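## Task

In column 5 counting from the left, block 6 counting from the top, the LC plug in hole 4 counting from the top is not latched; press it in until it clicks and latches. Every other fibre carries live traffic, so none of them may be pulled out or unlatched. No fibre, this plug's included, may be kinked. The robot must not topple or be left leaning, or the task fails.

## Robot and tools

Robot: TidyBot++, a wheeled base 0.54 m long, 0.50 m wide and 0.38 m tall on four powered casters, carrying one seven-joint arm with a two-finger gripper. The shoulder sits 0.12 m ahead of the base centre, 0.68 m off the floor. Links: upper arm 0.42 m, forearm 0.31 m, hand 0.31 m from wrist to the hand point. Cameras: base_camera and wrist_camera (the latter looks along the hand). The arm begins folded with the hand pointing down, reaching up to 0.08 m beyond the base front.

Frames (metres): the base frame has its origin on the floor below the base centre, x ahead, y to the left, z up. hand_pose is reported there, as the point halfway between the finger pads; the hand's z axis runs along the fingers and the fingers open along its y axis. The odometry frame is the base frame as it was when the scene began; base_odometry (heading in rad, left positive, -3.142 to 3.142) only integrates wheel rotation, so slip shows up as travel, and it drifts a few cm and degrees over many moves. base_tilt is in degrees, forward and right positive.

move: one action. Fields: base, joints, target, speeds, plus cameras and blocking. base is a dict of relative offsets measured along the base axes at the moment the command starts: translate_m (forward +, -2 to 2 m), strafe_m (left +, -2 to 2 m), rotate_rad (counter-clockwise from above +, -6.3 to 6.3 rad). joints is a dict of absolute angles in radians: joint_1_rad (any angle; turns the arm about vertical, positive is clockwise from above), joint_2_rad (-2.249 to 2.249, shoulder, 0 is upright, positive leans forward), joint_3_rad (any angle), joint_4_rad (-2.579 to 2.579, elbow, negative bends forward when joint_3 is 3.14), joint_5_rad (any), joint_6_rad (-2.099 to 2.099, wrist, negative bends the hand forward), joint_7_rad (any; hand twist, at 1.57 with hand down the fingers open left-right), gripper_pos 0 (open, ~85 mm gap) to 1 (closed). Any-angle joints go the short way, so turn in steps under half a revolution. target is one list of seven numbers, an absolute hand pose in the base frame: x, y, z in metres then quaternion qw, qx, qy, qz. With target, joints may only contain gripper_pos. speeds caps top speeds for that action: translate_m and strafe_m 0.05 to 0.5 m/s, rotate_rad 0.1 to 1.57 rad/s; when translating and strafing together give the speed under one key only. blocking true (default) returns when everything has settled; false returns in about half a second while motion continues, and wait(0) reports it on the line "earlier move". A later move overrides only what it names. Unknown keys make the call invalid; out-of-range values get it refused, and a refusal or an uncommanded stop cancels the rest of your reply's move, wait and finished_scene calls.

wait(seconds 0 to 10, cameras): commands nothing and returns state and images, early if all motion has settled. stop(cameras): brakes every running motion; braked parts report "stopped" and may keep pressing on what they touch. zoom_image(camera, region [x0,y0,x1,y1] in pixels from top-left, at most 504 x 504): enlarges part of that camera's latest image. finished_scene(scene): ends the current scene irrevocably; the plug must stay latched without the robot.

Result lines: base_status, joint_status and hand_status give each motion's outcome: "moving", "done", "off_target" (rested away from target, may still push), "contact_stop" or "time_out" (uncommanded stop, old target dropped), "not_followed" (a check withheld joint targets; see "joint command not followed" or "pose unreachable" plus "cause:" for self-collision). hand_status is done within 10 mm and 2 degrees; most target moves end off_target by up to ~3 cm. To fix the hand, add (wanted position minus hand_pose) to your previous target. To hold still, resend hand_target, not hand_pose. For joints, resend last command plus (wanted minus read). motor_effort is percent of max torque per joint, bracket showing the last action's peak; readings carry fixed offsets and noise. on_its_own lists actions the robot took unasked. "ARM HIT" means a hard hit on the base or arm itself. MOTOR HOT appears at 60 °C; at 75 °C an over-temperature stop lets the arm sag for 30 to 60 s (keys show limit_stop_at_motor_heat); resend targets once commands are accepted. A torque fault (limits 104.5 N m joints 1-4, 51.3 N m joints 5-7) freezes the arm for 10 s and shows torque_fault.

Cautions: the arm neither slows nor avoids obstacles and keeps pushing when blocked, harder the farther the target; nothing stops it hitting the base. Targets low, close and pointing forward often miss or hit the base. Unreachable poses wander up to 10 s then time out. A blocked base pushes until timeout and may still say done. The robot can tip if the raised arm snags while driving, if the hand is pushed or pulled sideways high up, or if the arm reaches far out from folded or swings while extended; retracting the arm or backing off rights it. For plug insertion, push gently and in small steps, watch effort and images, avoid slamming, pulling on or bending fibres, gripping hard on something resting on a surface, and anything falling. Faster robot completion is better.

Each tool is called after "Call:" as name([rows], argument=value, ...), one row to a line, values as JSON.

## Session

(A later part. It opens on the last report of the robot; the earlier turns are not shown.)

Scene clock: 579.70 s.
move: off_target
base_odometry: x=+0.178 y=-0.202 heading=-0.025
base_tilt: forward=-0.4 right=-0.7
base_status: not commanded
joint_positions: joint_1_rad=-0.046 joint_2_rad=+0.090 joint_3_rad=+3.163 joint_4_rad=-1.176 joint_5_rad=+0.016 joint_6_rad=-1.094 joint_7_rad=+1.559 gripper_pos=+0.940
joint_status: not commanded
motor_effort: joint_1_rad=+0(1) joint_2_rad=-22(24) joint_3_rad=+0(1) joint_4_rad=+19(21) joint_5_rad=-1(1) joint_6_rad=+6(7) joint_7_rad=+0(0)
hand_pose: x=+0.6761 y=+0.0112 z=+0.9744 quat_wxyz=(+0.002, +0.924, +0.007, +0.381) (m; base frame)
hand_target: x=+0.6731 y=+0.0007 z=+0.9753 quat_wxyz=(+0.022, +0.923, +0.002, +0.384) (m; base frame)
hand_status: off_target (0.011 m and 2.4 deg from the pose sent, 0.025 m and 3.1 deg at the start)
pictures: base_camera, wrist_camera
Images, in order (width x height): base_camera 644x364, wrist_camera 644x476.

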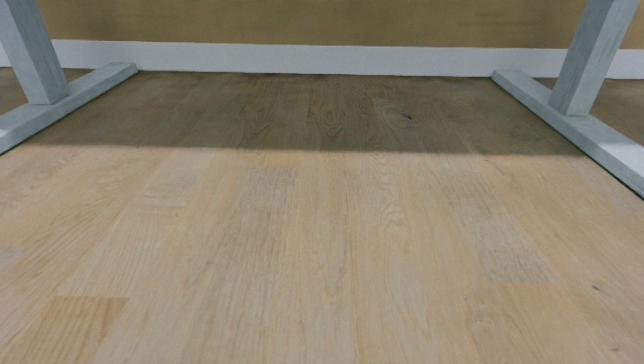

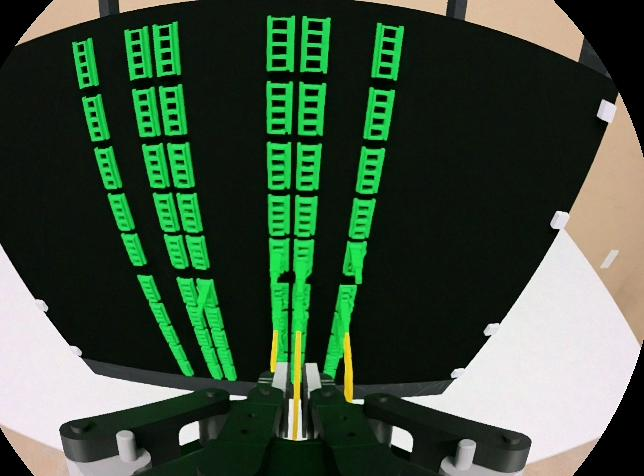

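Call:
move(target=[0.6731, 0.0007, 0.9603, 0.022, 0.923, 0.002, 0.384])

Call:
zoom_image(camera="wrist_camera", region=[250, 300, 350, 400])

Scene clock: 586.77 s.
move: off_target
base_odometry: x=+0.178 y=-0.202 heading=-0.025
base_tilt: forward=-0.3 right=-0.8
base_status: not commanded
joint_positions: joint_1_rad=-0.046 joint_2_rad=+0.087 joint_3_rad=+3.163 joint_4_rad=-1.234 joint_5_rad=+0.016 joint_6_rad=-1.065 joint_7_rad=+1.559 gripper_pos=+0.940
joint_status: not commanded
motor_effort: joint_1_rad=+0(0) joint_2_rad=-22(24) joint_3_rad=+0(1) joint_4_rad=+19(21) joint_5_rad=-1(1) joint_6_rad=+6(7) joint_7_rad=+0(1)
hand_pose: x=+0.6736 y=+0.0112 z=+0.9522 quat_wxyz=(+0.002, +0.929, +0.007, +0.369) (m; base frame)
hand_target: x=+0.6731 y=+0.0007 z=+0.9603 quat_wxyz=(+0.022, +0.923, +0.002, +0.384) (m; base frame)
hand_status: off_target (0.013 m and 3.0 deg from the pose sent, 0.018 m and 2.4 deg at the start)
pictures: base_camera, wrist_camera
Images, in order (width x height): base_camera 644x364, wrist_camera 644x476.

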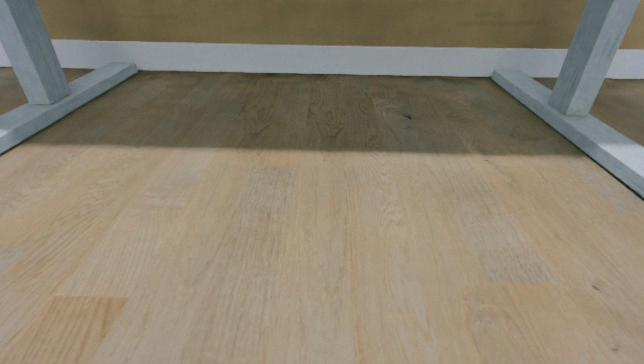

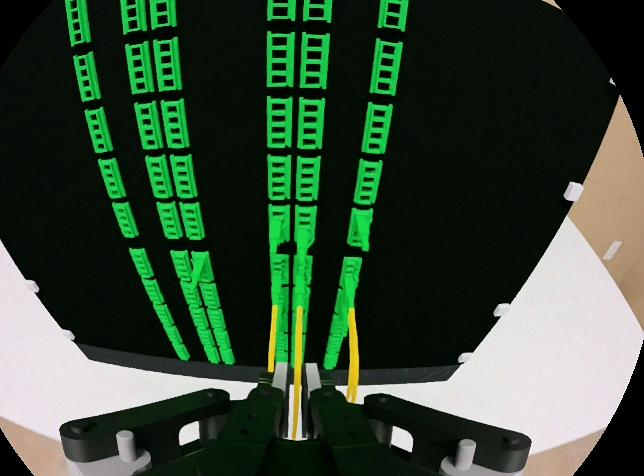

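Scaled by 5.040.

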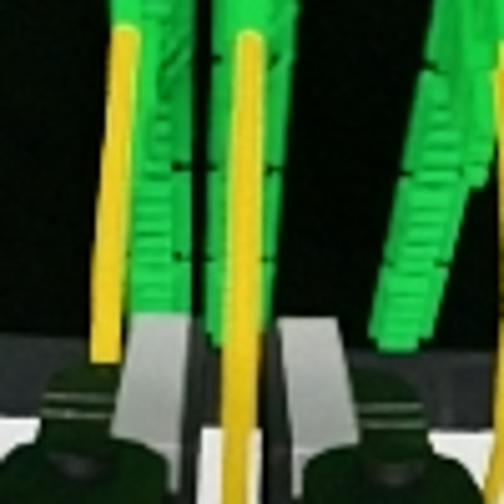

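Call:
zoom_image(camera="wrist_camera", region=[220, 340, 370, 450])

Scaled by 3.360.

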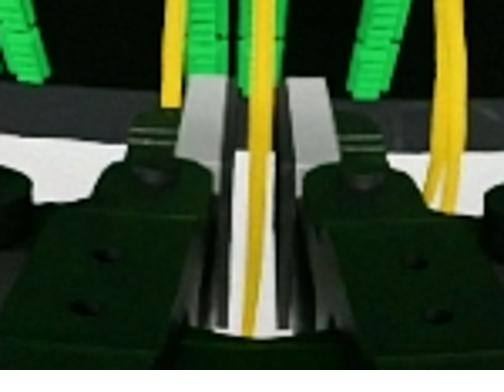

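Call:
zoom_image(camera="wrist_camera", region=[260, 195, 380, 315])

Call:
zoom_image(camera="wrist_camera", region=[285, 195, 335, 245])

Scaled by 4.200.

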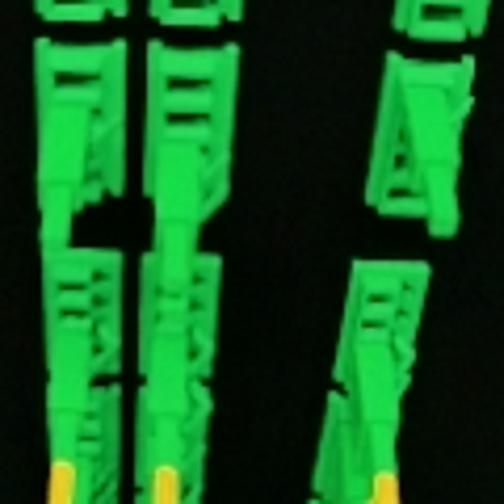

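Scaled by 10.080.

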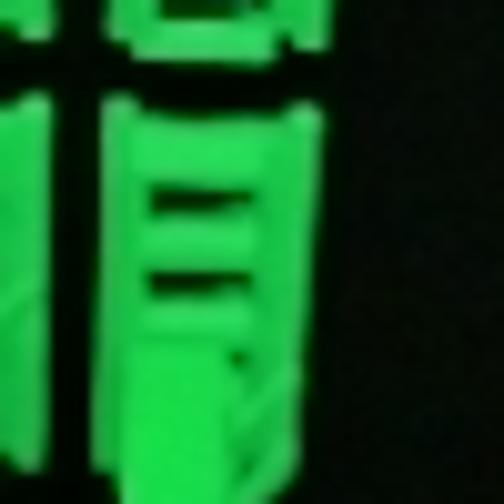

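Call:
move(target=[0.6731, 0.0007, 0.9853, 0.022, 0.923, 0.002, 0.384])

Call:
move(base={"strafe_m": 0.0138}, joints={"gripper_pos": 0.62})

Call:
zoom_image(camera="wrist_camera", region=[240, 290, 360, 410])

Scene clock: 674.00 s.
move: off_target
base_odometry: x=+0.178 y=-0.202 heading=-0.025
base_tilt: forward=-0.4 right=-0.7
base_status: not commanded
joint_positions: joint_1_rad=-0.046 joint_2_rad=+0.087 joint_3_rad=+3.163 joint_4_rad=-1.153 joint_5_rad=+0.016 joint_6_rad=-1.087 joint_7_rad=+1.559 gripper_pos=+0.940
joint_status: not commanded
motor_effort: joint_1_rad=+0(1) joint_2_rad=-22(24) joint_3_rad=+0(1) joint_4_rad=+20(20) joint_5_rad=-1(1) joint_6_rad=+7(7) joint_7_rad=+0(0)
hand_pose: x=+0.6794 y=+0.0113 z=+0.9897 quat_wxyz=(+0.002, +0.918, +0.007, +0.396) (m; base frame)
hand_target: x=+0.6731 y=+0.0007 z=+0.9853 quat_wxyz=(+0.022, +0.923, +0.002, +0.384) (m; base frame)
hand_status: off_target (0.013 m and 2.9 deg from the pose sent, 0.035 m and 3.0 deg at the start)
pictures: base_camera, wrist_camera
Images, in order (width x height): base_camera 644x364, wrist_camera 644x476.

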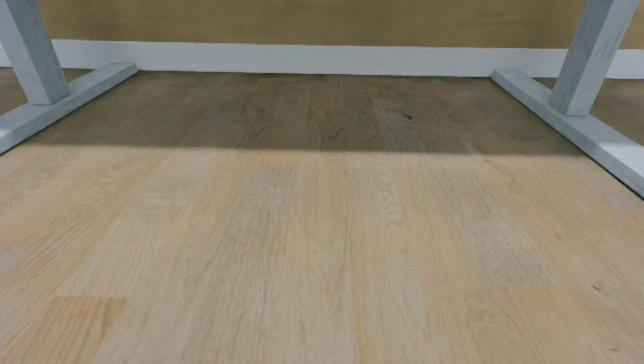

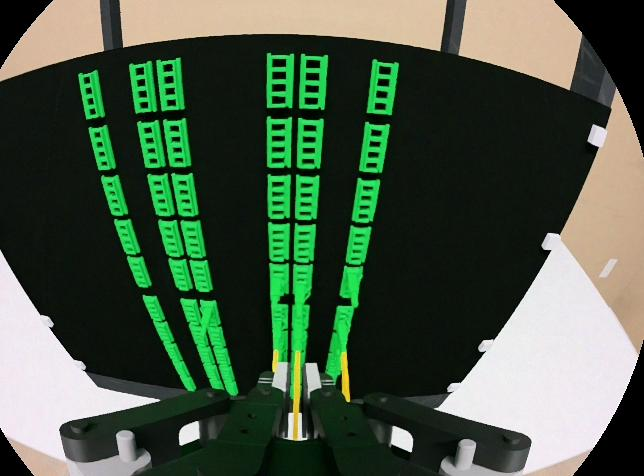

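Scene clock: 674.70 s.
move: done
base_odometry: x=+0.179 y=-0.188 heading=-0.025
base_tilt: forward=-0.4 right=-0.7
base_status: done
joint_positions: joint_1_rad=-0.049 joint_2_rad=+0.087 joint_3_rad=+3.163 joint_4_rad=-1.153 joint_5_rad=+0.016 joint_6_rad=-1.087 joint_7_rad=+1.559 gripper_pos=+0.620
joint_status: all done
motor_effort: joint_1_rad=+0(3) joint_2_rad=-22(24) joint_3_rad=+0(2) joint_4_rad=+19(20) joint_5_rad=+0(2) joint_6_rad=+7(7) joint_7_rad=+0(0)
hand_pose: x=+0.6794 y=+0.0129 z=+0.9897 quat_wxyz=(+0.001, +0.918, +0.008, +0.396) (m; base frame)
hand_target: x=+0.6731 y=+0.0007 z=+0.9853 quat_wxyz=(+0.022, +0.923, +0.002, +0.384) (m; base frame)
hand_status: not commanded
pictures: base_camera, wrist_camera
Images, in order (width x height): base_camera 644x364, wrist_camera 644x476.

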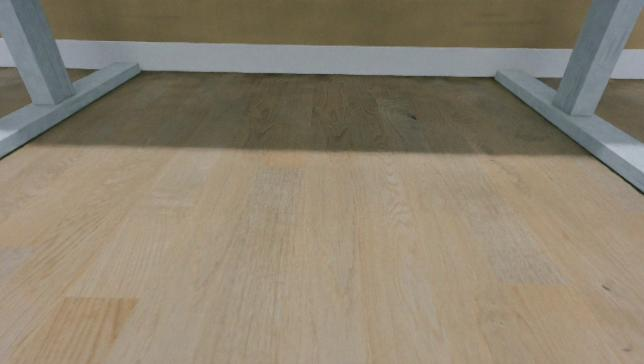

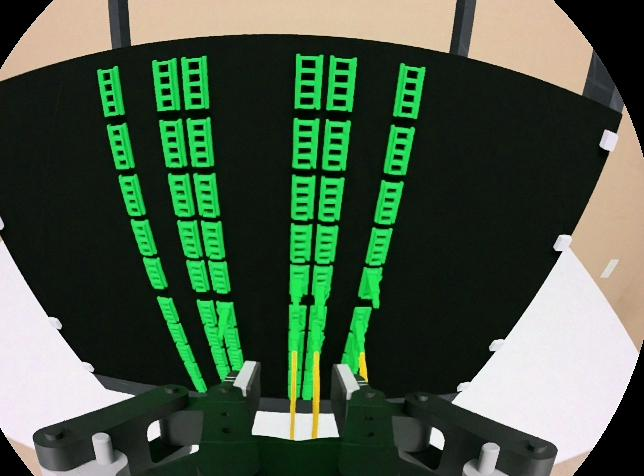

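Scaled by 4.200.

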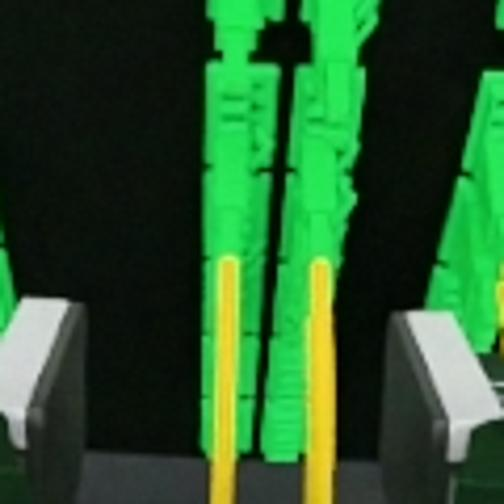

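Call:
move(target=[0.6731, 0.0007, 0.9603, 0.022, 0.923, 0.002, 0.384])

Call:
zoom_image(camera="wrist_camera", region=[240, 290, 360, 410])

Scene clock: 685.33 s.
move: off_target
base_odometry: x=+0.179 y=-0.188 heading=-0.025
base_tilt: forward=-0.5 right=-0.8
base_status: not commanded
joint_positions: joint_1_rad=-0.049 joint_2_rad=+0.085 joint_3_rad=+3.163 joint_4_rad=-1.235 joint_5_rad=+0.016 joint_6_rad=-1.062 joint_7_rad=+1.559 gripper_pos=+0.620
joint_status: not commanded
motor_effort: joint_1_rad=+0(1) joint_2_rad=-22(24) joint_3_rad=+0(1) joint_4_rad=+20(21) joint_5_rad=-1(1) joint_6_rad=+6(7) joint_7_rad=+0(0)
hand_pose: x=+0.6736 y=+0.0127 z=+0.9530 quat_wxyz=(+0.002, +0.929, +0.009, +0.370) (m; base frame)
hand_target: x=+0.6731 y=+0.0007 z=+0.9603 quat_wxyz=(+0.022, +0.923, +0.002, +0.384) (m; base frame)
hand_status: off_target (0.014 m and 3.0 deg from the pose sent, 0.032 m and 2.9 deg at the start)
pictures: base_camera, wrist_camera
Images, in order (width x height): base_camera 644x364, wrist_camera 644x476.

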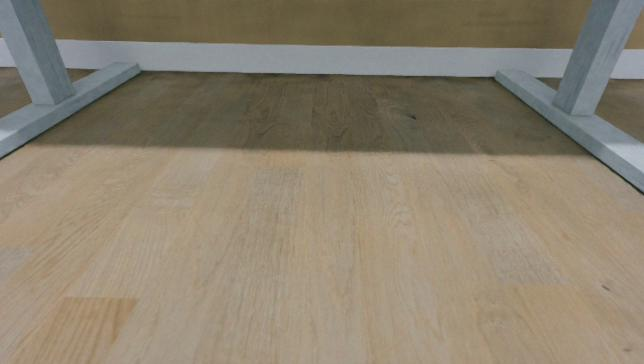

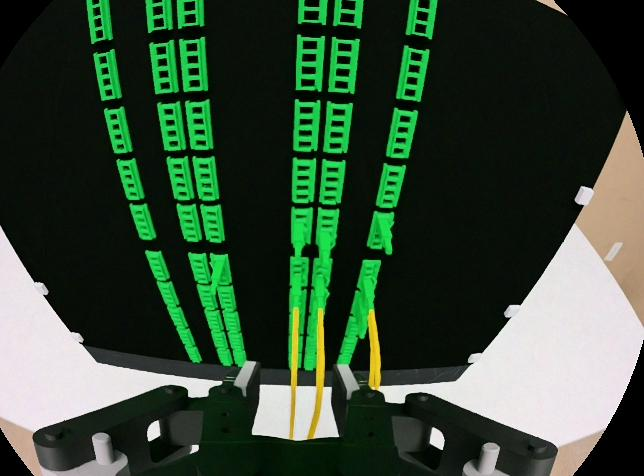

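Scaled by 4.200.

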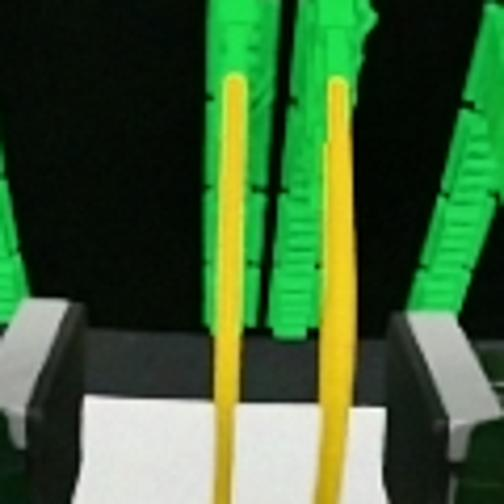

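Call:
move(base={"translate_m": 0.02, "strafe_m": 0.002}, speeds={"translate_m": 0.1})

Call:
zoom_image(camera="wrist_camera", region=[280, 300, 380, 400])

Scene clock: 729.03 s.
move: done
base_odometry: x=+0.199 y=-0.186 heading=-0.025
base_tilt: forward=-0.5 right=-0.7
base_status: done
joint_positions: joint_1_rad=-0.049 joint_2_rad=+0.081 joint_3_rad=+3.163 joint_4_rad=-1.235 joint_5_rad=+0.016 joint_6_rad=-1.062 joint_7_rad=+1.559 gripper_pos=+0.620
joint_status: not commanded
motor_effort: joint_1_rad=+0(2) joint_2_rad=-23(27) joint_3_rad=+0(1) joint_4_rad=+19(20) joint_5_rad=-1(1) joint_6_rad=+6(7) joint_7_rad=+0(0)
hand_pose: x=+0.6726 y=+0.0127 z=+0.9553 quat_wxyz=(+0.002, +0.928, +0.009, +0.373) (m; base frame)
hand_target: x=+0.6731 y=+0.0007 z=+0.9603 quat_wxyz=(+0.022, +0.923, +0.002, +0.384) (m; base frame)
hand_status: not commanded
pictures: base_camera, wrist_camera
Images, in order (width x height): base_camera 644x364, wrist_camera 644x476.

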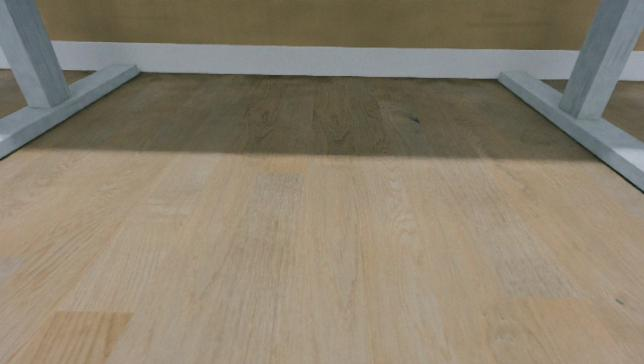

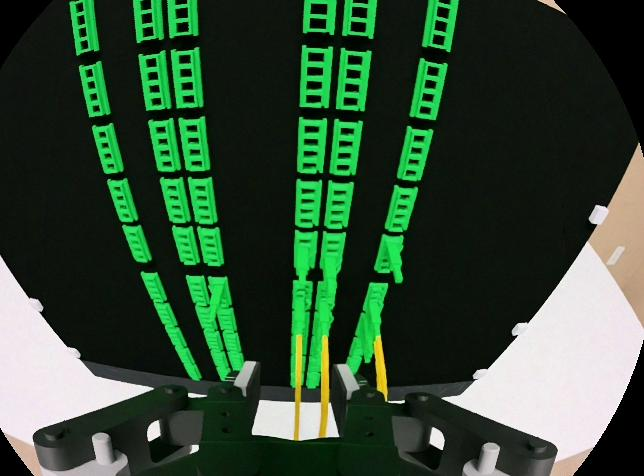

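Scaled by 5.040.

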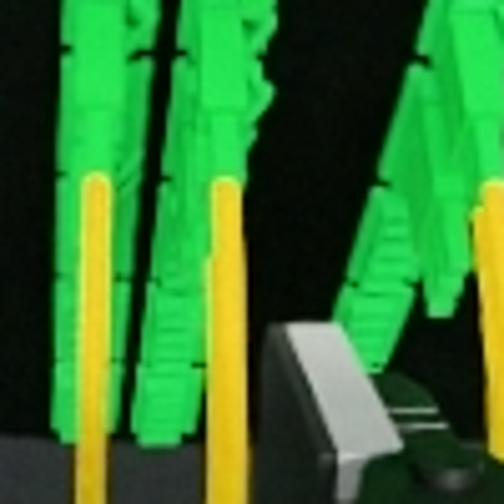

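Call:
move(target=[0.6731, 0.0007, 0.9503, 0.022, 0.923, 0.002, 0.384])

Call:
zoom_image(camera="wrist_camera", region=[280, 300, 380, 400])

Scene clock: 744.23 s.
move: off_target
base_odometry: x=+0.199 y=-0.186 heading=-0.025
base_tilt: forward=-0.5 right=-0.8
base_status: not commanded
joint_positions: joint_1_rad=-0.049 joint_2_rad=+0.080 joint_3_rad=+3.163 joint_4_rad=-1.273 joint_5_rad=+0.016 joint_6_rad=-1.034 joint_7_rad=+1.559 gripper_pos=+0.620
joint_status: not commanded
motor_effort: joint_1_rad=+0(1) joint_2_rad=-22(24) joint_3_rad=+1(1) joint_4_rad=+19(20) joint_5_rad=-1(1) joint_6_rad=+6(7) joint_7_rad=-1(1)
hand_pose: x=+0.6729 y=+0.0127 z=+0.9428 quat_wxyz=(+0.002, +0.929, +0.009, +0.369) (m; base frame)
hand_target: x=+0.6731 y=+0.0007 z=+0.9503 quat_wxyz=(+0.022, +0.923, +0.002, +0.384) (m; base frame)
hand_status: off_target (0.014 m and 3.1 deg from the pose sent, 0.013 m and 2.9 deg at the start)
pictures: base_camera, wrist_camera
Images, in order (width x height): base_camera 644x364, wrist_camera 644x476.

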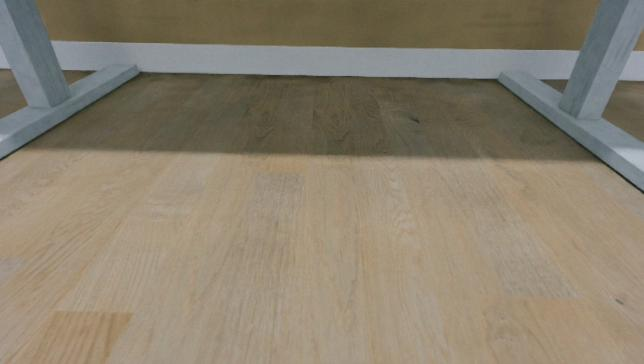

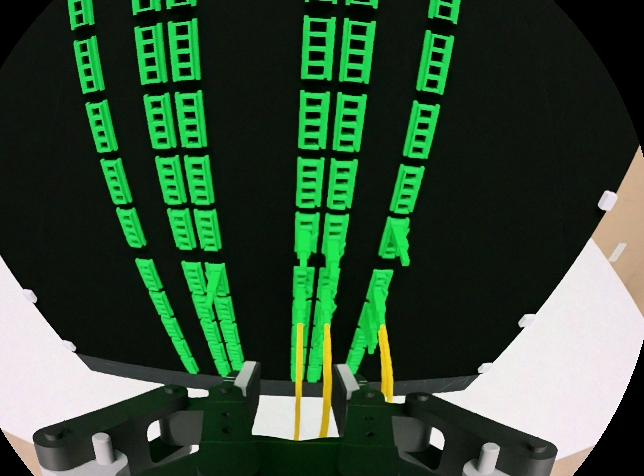

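Scaled by 5.040.

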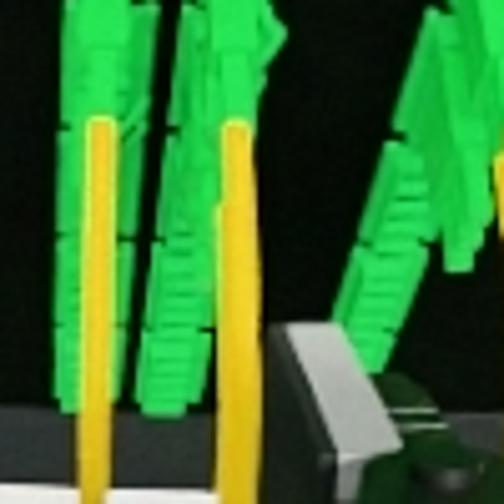

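Call:
move(base={"translate_m": 0.01}, speeds={"translate_m": 0.05})

Call:
zoom_image(camera="wrist_camera", region=[295, 310, 375, 390])

Scene clock: 822.90 s.
move: done
base_odometry: x=+0.209 y=-0.187 heading=-0.024
base_tilt: forward=-0.4 right=-0.7
base_status: done
joint_positions: joint_1_rad=-0.049 joint_2_rad=+0.077 joint_3_rad=+3.163 joint_4_rad=-1.273 joint_5_rad=+0.016 joint_6_rad=-1.033 joint_7_rad=+1.559 gripper_pos=+0.620
joint_status: not commanded
motor_effort: joint_1_rad=+0(1) joint_2_rad=-22(26) joint_3_rad=-1(1) joint_4_rad=+20(20) joint_5_rad=+0(1) joint_6_rad=+6(7) joint_7_rad=+0(0)
hand_pose: x=+0.6723 y=+0.0127 z=+0.9447 quat_wxyz=(+0.002, +0.929, +0.009, +0.371) (m; base frame)
hand_target: x=+0.6731 y=+0.0007 z=+0.9503 quat_wxyz=(+0.022, +0.923, +0.002, +0.384) (m; base frame)
hand_status: not commanded
pictures: base_camera, wrist_camera
Images, in order (width x height): base_camera 644x364, wrist_camera 644x476.

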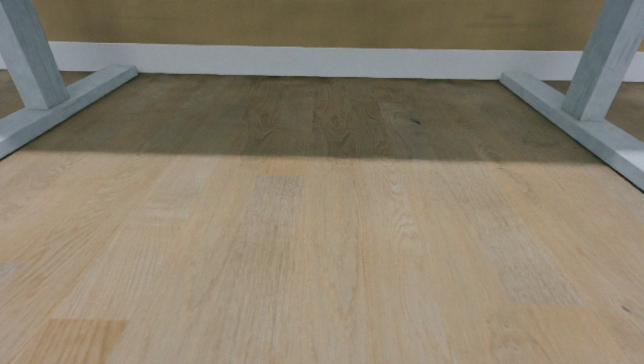

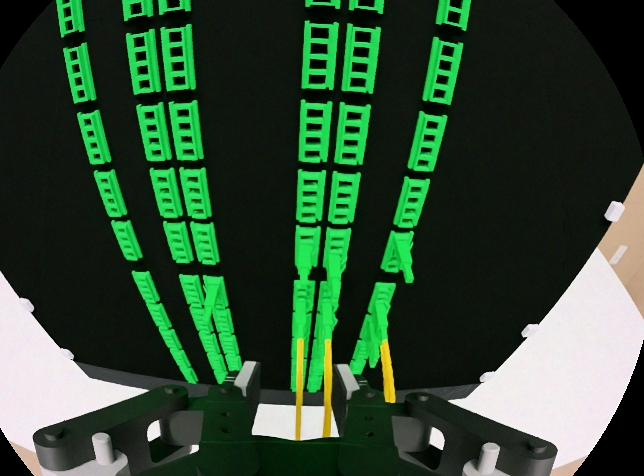

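Scaled by 6.300.

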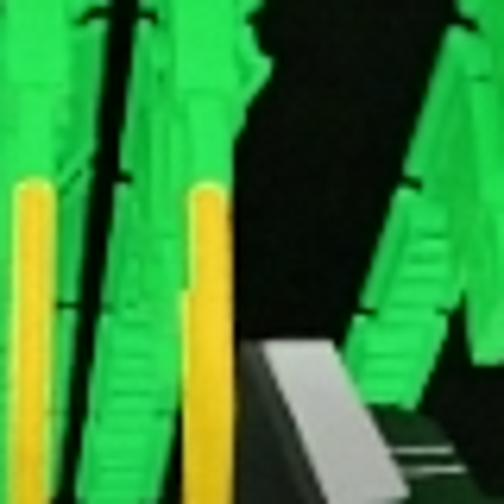

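Call:
move(cameras=["wrist_camera"])

Call:
zoom_image(camera="wrist_camera", region=[295, 310, 375, 390])

Scene clock: 851.87 s.
base_odometry: x=+0.209 y=-0.187 heading=-0.024
base_tilt: forward=-0.5 right=-0.8
base_status: done
joint_positions: joint_1_rad=-0.049 joint_2_rad=+0.077 joint_3_rad=+3.163 joint_4_rad=-1.273 joint_5_rad=+0.016 joint_6_rad=-1.033 joint_7_rad=+1.559 gripper_pos=+0.620
joint_status: not commanded
motor_effort: joint_1_rad=+0(1) joint_2_rad=-22(26) joint_3_rad=+0(1) joint_4_rad=+19(20) joint_5_rad=+0(1) joint_6_rad=+6(7) joint_7_rad=+0(0)
hand_pose: x=+0.6723 y=+0.0127 z=+0.9447 quat_wxyz=(+0.002, +0.929, +0.009, +0.371) (m; base frame)
hand_target: x=+0.6731 y=+0.0007 z=+0.9503 quat_wxyz=(+0.022, +0.923, +0.002, +0.384) (m; base frame)
hand_status: not commanded
pictures: wrist_camera
Images, in order (width x height): wrist_camera 644x476.

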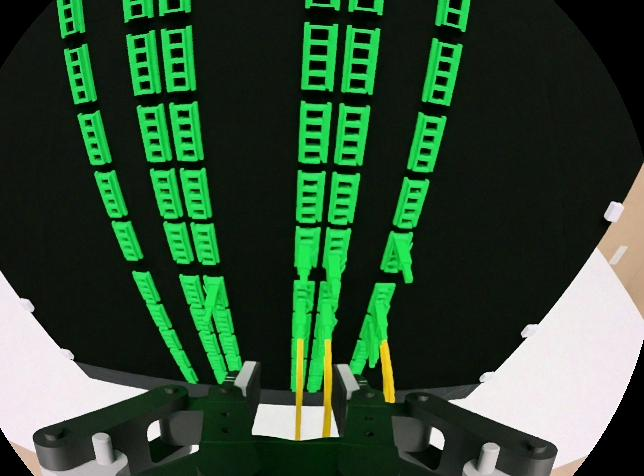

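Scaled by 6.300.

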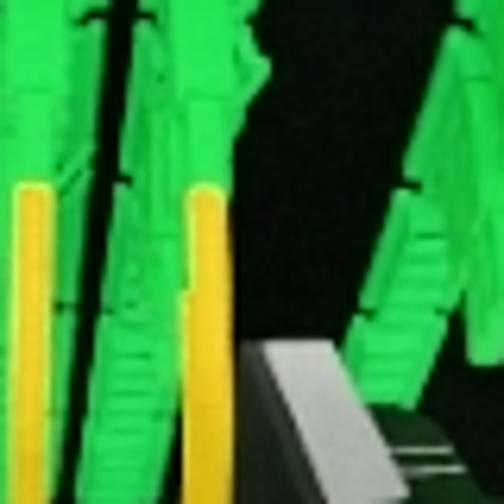

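Call:
move(base={"translate_m": 0.006}, speeds={"translate_m": 0.05}, target=[0.6731, 0.0007, 0.9483, 0.022, 0.923, 0.002, 0.384], cameras=["wrist_camera"])

Call:
zoom_image(camera="wrist_camera", region=[295, 310, 375, 390])

Scene clock: 862.17 s.
move: off_target
base_odometry: x=+0.215 y=-0.187 heading=-0.024
base_tilt: forward=-0.4 right=-0.7
base_status: done
joint_positions: joint_1_rad=-0.049 joint_2_rad=+0.074 joint_3_rad=+3.163 joint_4_rad=-1.278 joint_5_rad=+0.016 joint_6_rad=-1.027 joint_7_rad=+1.559 gripper_pos=+0.620
joint_status: not commanded
motor_effort: joint_1_rad=+0(1) joint_2_rad=-22(26) joint_3_rad=+1(1) joint_4_rad=+20(21) joint_5_rad=-1(1) joint_6_rad=+6(7) joint_7_rad=+0(0)
hand_pose: x=+0.6719 y=+0.0127 z=+0.9445 quat_wxyz=(+0.001, +0.928, +0.009, +0.372) (m; base frame)
hand_target: x=+0.6731 y=+0.0007 z=+0.9483 quat_wxyz=(+0.022, +0.923, +0.002, +0.384) (m; base frame)
hand_status: off_target (0.013 m and 2.9 deg from the pose sent, 0.013 m and 3.0 deg at the start)
pictures: wrist_camera
Images, in order (width x height): wrist_camera 644x476.

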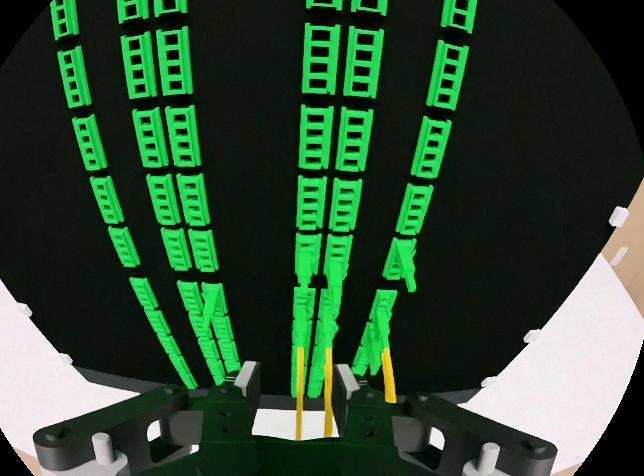

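Scaled by 6.300.

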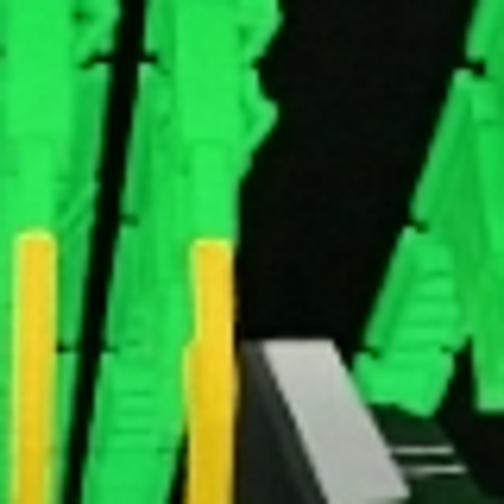

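Call:
zoom_image(camera="wrist_camera", region=[318, 345, 348, 375])

Call:
zoom_image(camera="wrist_camera", region=[230, 345, 280, 395])

Scaled by 16.800.

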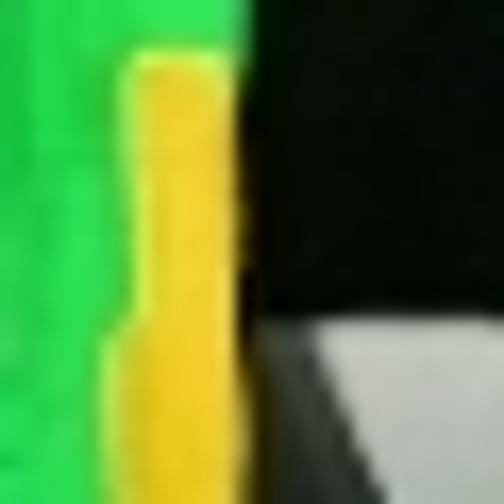

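Scaled by 10.080.

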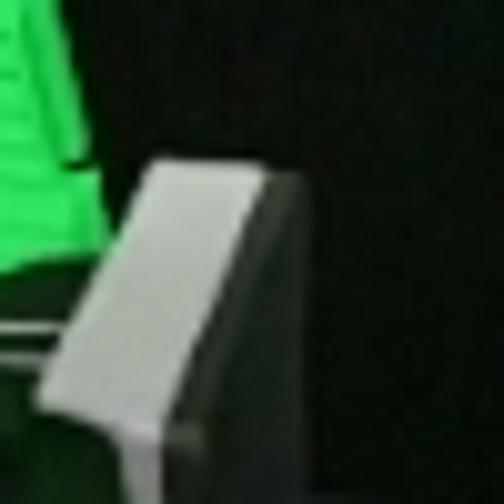

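Call:
move(base={"translate_m": 0.004}, speeds={"translate_m": 0.05}, cameras=["wrist_camera"])

Call:
zoom_image(camera="wrist_camera", region=[308, 338, 348, 378])

Scene clock: 951.23 s.
move: done
base_odometry: x=+0.219 y=-0.186 heading=-0.024
base_tilt: forward=-0.5 right=-0.7
base_status: done
joint_positions: joint_1_rad=-0.049 joint_2_rad=+0.073 joint_3_rad=+3.163 joint_4_rad=-1.278 joint_5_rad=+0.016 joint_6_rad=-1.027 joint_7_rad=+1.559 gripper_pos=+0.620
joint_status: not commanded
motor_effort: joint_1_rad=+0(1) joint_2_rad=-22(26) joint_3_rad=+0(1) joint_4_rad=+19(21) joint_5_rad=-1(1) joint_6_rad=+6(7) joint_7_rad=+0(0)
hand_pose: x=+0.6717 y=+0.0126 z=+0.9451 quat_wxyz=(+0.001, +0.928, +0.009, +0.373) (m; base frame)
hand_target: x=+0.6731 y=+0.0007 z=+0.9483 quat_wxyz=(+0.022, +0.923, +0.002, +0.384) (m; base frame)
hand_status: not commanded
pictures: wrist_camera
Images, in order (width x height): wrist_camera 644x476.

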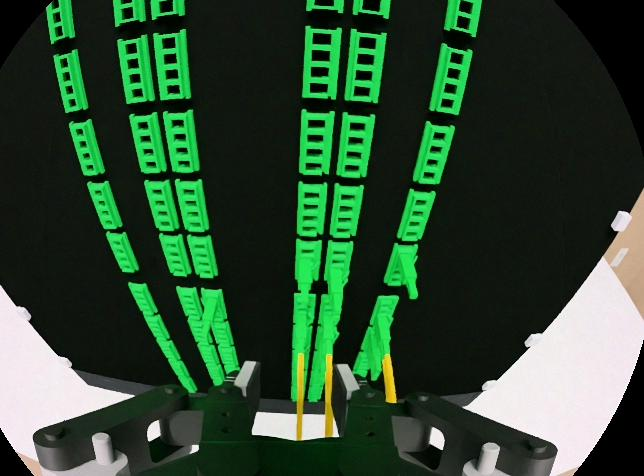

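Scaled by 12.600.

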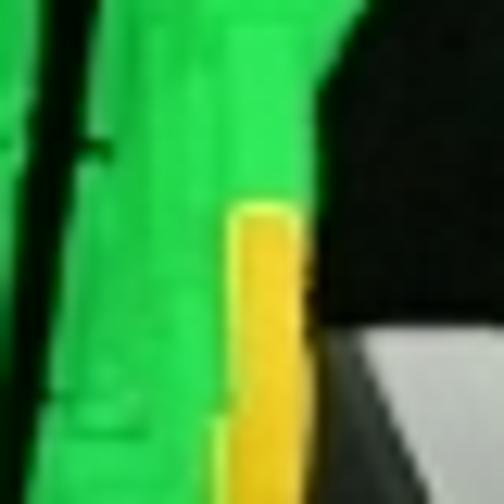

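Call:
move(base={"translate_m": 0.003}, speeds={"translate_m": 0.05}, joints={"gripper_pos": 0.6}, cameras=["wrist_camera"])

Call:
zoom_image(camera="wrist_camera", region=[308, 338, 348, 378])

Scene clock: 962.30 s.
move: done
base_odometry: x=+0.222 y=-0.186 heading=-0.024
base_tilt: forward=-0.5 right=-0.7
base_status: done
joint_positions: joint_1_rad=-0.049 joint_2_rad=+0.072 joint_3_rad=+3.163 joint_4_rad=-1.278 joint_5_rad=+0.016 joint_6_rad=-1.027 joint_7_rad=+1.559 gripper_pos=+0.600
joint_status: all done
motor_effort: joint_1_rad=+0(1) joint_2_rad=-22(26) joint_3_rad=+1(1) joint_4_rad=+21(21) joint_5_rad=-1(1) joint_6_rad=+6(7) joint_7_rad=+0(0)
hand_pose: x=+0.6716 y=+0.0126 z=+0.9455 quat_wxyz=(+0.001, +0.928, +0.009, +0.373) (m; base frame)
hand_target: x=+0.6731 y=+0.0007 z=+0.9483 quat_wxyz=(+0.022, +0.923, +0.002, +0.384) (m; base frame)
hand_status: not commanded
pictures: wrist_camera
Images, in order (width x height): wrist_camera 644x476.

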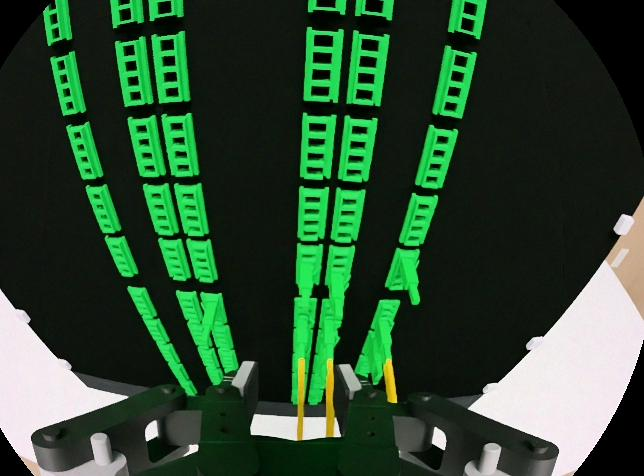

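Scaled by 12.600.

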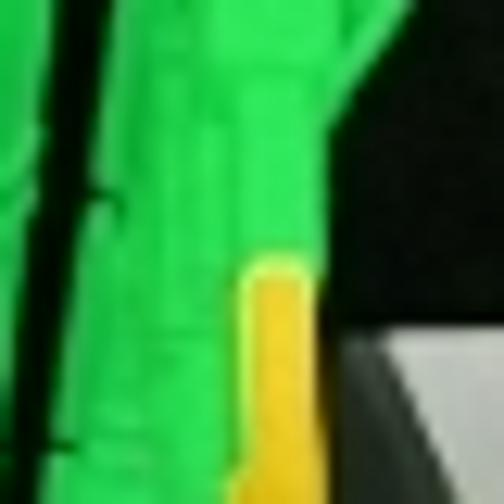

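Call:
zoom_image(camera="wrist_camera", region=[316, 336, 346, 366])

Call:
zoom_image(camera="wrist_camera", region=[290, 320, 350, 380])

Scaled by 16.800.

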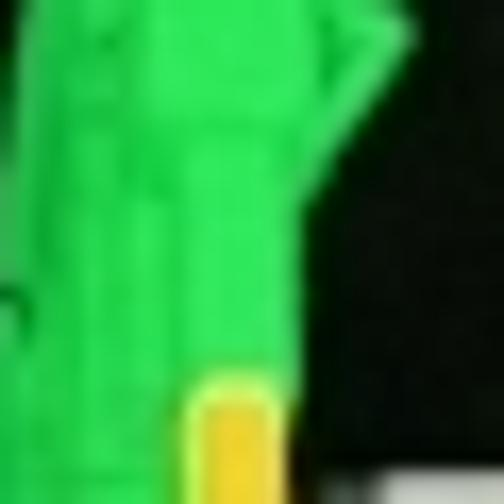

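Scaled by 8.400.

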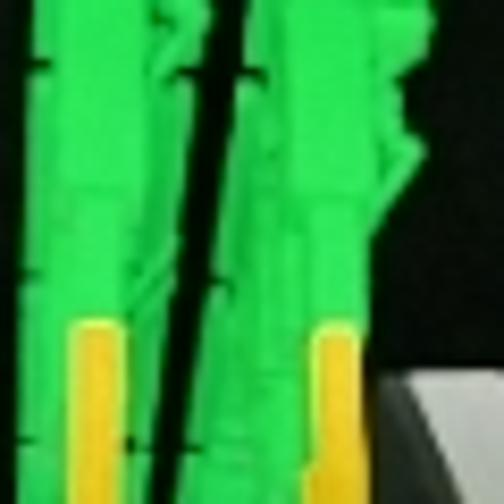

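Call:
move(target=[0.6731, 0.0007, 0.9448, 0.022, 0.923, 0.002, 0.384], cameras=["wrist_camera"])

Call:
zoom_image(camera="wrist_camera", region=[308, 336, 348, 376])

Scene clock: 1042.93 s.
move: off_target
base_odometry: x=+0.222 y=-0.186 heading=-0.024
base_tilt: forward=-0.5 right=-0.8
base_status: not commanded
joint_positions: joint_1_rad=-0.049 joint_2_rad=+0.072 joint_3_rad=+3.163 joint_4_rad=-1.291 joint_5_rad=+0.016 joint_6_rad=-1.016 joint_7_rad=+1.559 gripper_pos=+0.600
joint_status: not commanded
motor_effort: joint_1_rad=+0(0) joint_2_rad=-22(23) joint_3_rad=+0(1) joint_4_rad=+19(21) joint_5_rad=-1(1) joint_6_rad=+6(7) joint_7_rad=+0(0)
hand_pose: x=+0.6720 y=+0.0127 z=+0.9411 quat_wxyz=(+0.001, +0.928, +0.009, +0.372) (m; base frame)
hand_target: x=+0.6731 y=+0.0007 z=+0.9448 quat_wxyz=(+0.022, +0.923, +0.002, +0.384) (m; base frame)
hand_status: off_target (0.013 m and 2.9 deg from the pose sent, 0.012 m and 2.8 deg at the start)
pictures: wrist_camera
Images, in order (width x height): wrist_camera 644x476.

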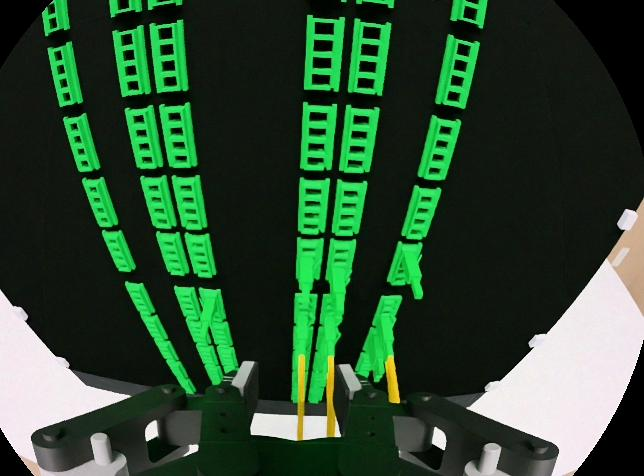

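Scaled by 12.600.

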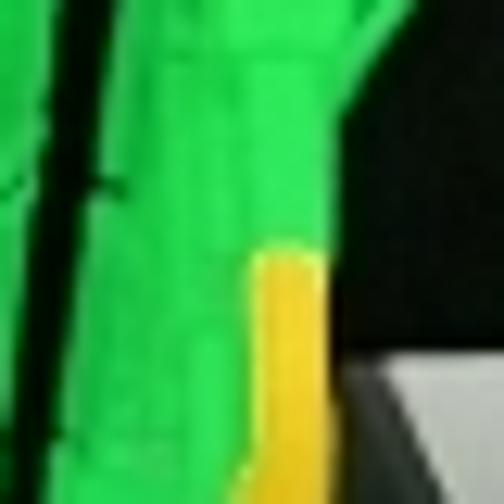

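Call:
move(base={"translate_m": 0.002}, speeds={"translate_m": 0.05}, cameras=["wrist_camera"])

Call:
zoom_image(camera="wrist_camera", region=[308, 336, 348, 376])

Scene clock: 1056.57 s.
move: done
base_odometry: x=+0.224 y=-0.186 heading=-0.023
base_tilt: forward=-0.5 right=-0.7
base_status: done
joint_positions: joint_1_rad=-0.049 joint_2_rad=+0.071 joint_3_rad=+3.163 joint_4_rad=-1.291 joint_5_rad=+0.016 joint_6_rad=-1.016 joint_7_rad=+1.559 gripper_pos=+0.600
joint_status: not commanded
motor_effort: joint_1_rad=+0(1) joint_2_rad=-22(25) joint_3_rad=+0(1) joint_4_rad=+20(21) joint_5_rad=-1(1) joint_6_rad=+6(7) joint_7_rad=+0(0)
hand_pose: x=+0.6718 y=+0.0127 z=+0.9415 quat_wxyz=(+0.001, +0.928, +0.009, +0.372) (m; base frame)
hand_target: x=+0.6731 y=+0.0007 z=+0.9448 quat_wxyz=(+0.022, +0.923, +0.002, +0.384) (m; base frame)
hand_status: not commanded
pictures: wrist_camera
Images, in order (width x height): wrist_camera 644x476.

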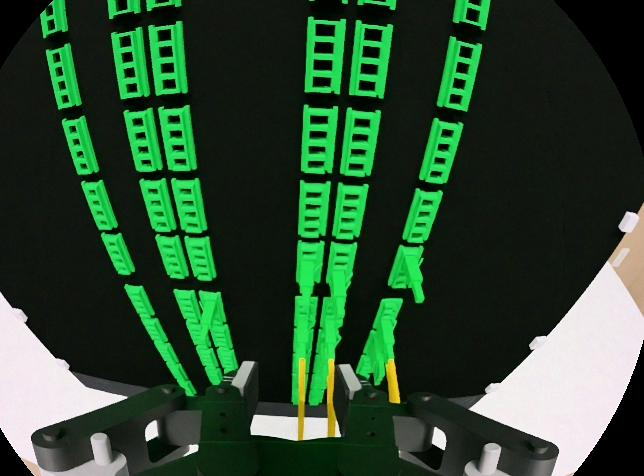

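Scaled by 12.600.

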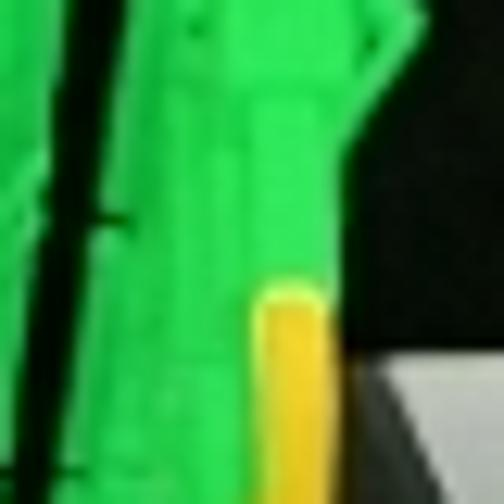

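Call:
move(base={"translate_m": 0.002}, speeds={"translate_m": 0.05}, cameras=["wrist_camera"])

Call:
zoom_image(camera="wrist_camera", region=[308, 340, 352, 384])

Scene clock: 1062.03 s.
move: done
base_odometry: x=+0.226 y=-0.186 heading=-0.023
base_tilt: forward=-0.5 right=-0.9
base_status: done
joint_positions: joint_1_rad=-0.049 joint_2_rad=+0.071 joint_3_rad=+3.163 joint_4_rad=-1.291 joint_5_rad=+0.016 joint_6_rad=-1.016 joint_7_rad=+1.559 gripper_pos=+0.600
joint_status: not commanded
motor_effort: joint_1_rad=+0(1) joint_2_rad=-22(26) joint_3_rad=+0(1) joint_4_rad=+20(21) joint_5_rad=-1(1) joint_6_rad=+6(7) joint_7_rad=+0(0)
hand_pose: x=+0.6716 y=+0.0127 z=+0.9418 quat_wxyz=(+0.001, +0.928, +0.009, +0.373) (m; base frame)
hand_target: x=+0.6731 y=+0.0007 z=+0.9448 quat_wxyz=(+0.022, +0.923, +0.002, +0.384) (m; base frame)
hand_status: not commanded
pictures: wrist_camera
Images, in order (width x height): wrist_camera 644x476.

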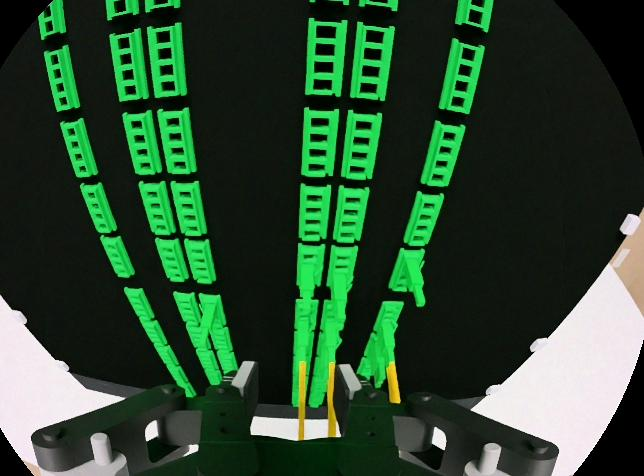

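Scaled by 11.455.

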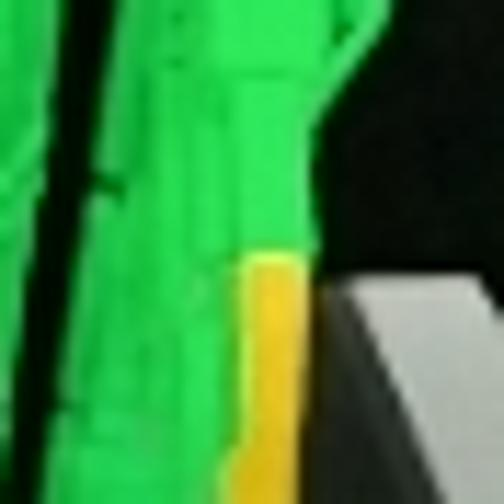

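Call:
move(base={"translate_m": 0.002}, speeds={"translate_m": 0.05}, joints={"gripper_pos": 0.595}, cameras=["wrist_camera"])

Call:
zoom_image(camera="wrist_camera", region=[308, 340, 352, 384])

Scene clock: 1069.30 s.
move: done
base_odometry: x=+0.228 y=-0.186 heading=-0.023
base_tilt: forward=-0.4 right=-0.7
base_status: done
joint_positions: joint_1_rad=-0.049 joint_2_rad=+0.070 joint_3_rad=+3.163 joint_4_rad=-1.291 joint_5_rad=+0.016 joint_6_rad=-1.016 joint_7_rad=+1.559 gripper_pos=+0.595
joint_status: all done
motor_effort: joint_1_rad=+0(1) joint_2_rad=-22(26) joint_3_rad=+0(1) joint_4_rad=+20(21) joint_5_rad=+0(1) joint_6_rad=+6(7) joint_7_rad=+0(0)
hand_pose: x=+0.6715 y=+0.0126 z=+0.9422 quat_wxyz=(+0.001, +0.928, +0.009, +0.373) (m; base frame)
hand_target: x=+0.6731 y=+0.0007 z=+0.9448 quat_wxyz=(+0.022, +0.923, +0.002, +0.384) (m; base frame)
hand_status: not commanded
pictures: wrist_camera
Images, in order (width x height): wrist_camera 644x476.

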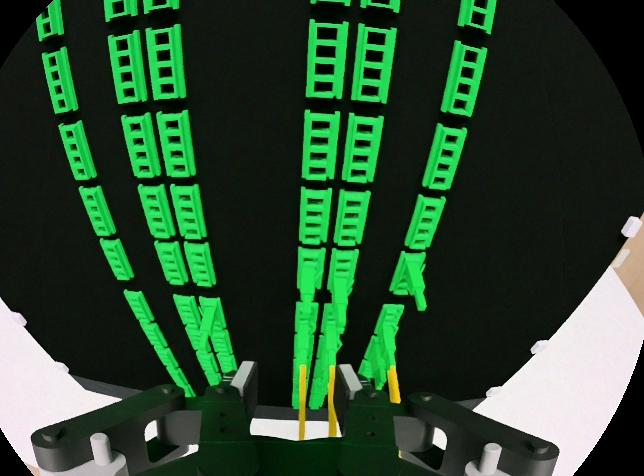

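Scaled by 11.455.

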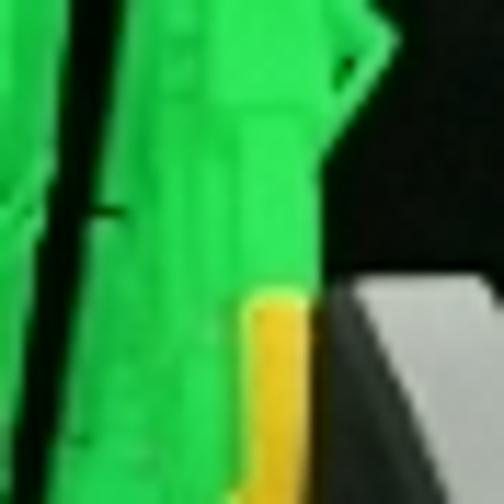

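Call:
zoom_image(camera="wrist_camera", region=[322, 346, 346, 370])

Call:
zoom_image(camera="wrist_camera", region=[310, 360, 350, 400])

Scaled by 21.000.

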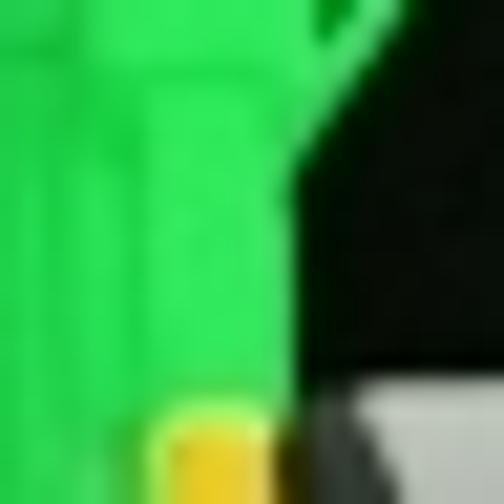

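Scaled by 12.600.

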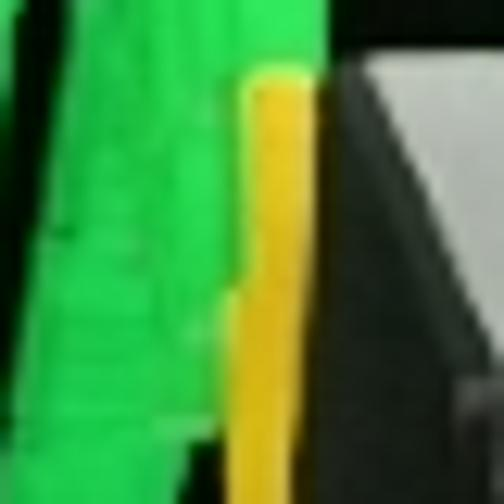

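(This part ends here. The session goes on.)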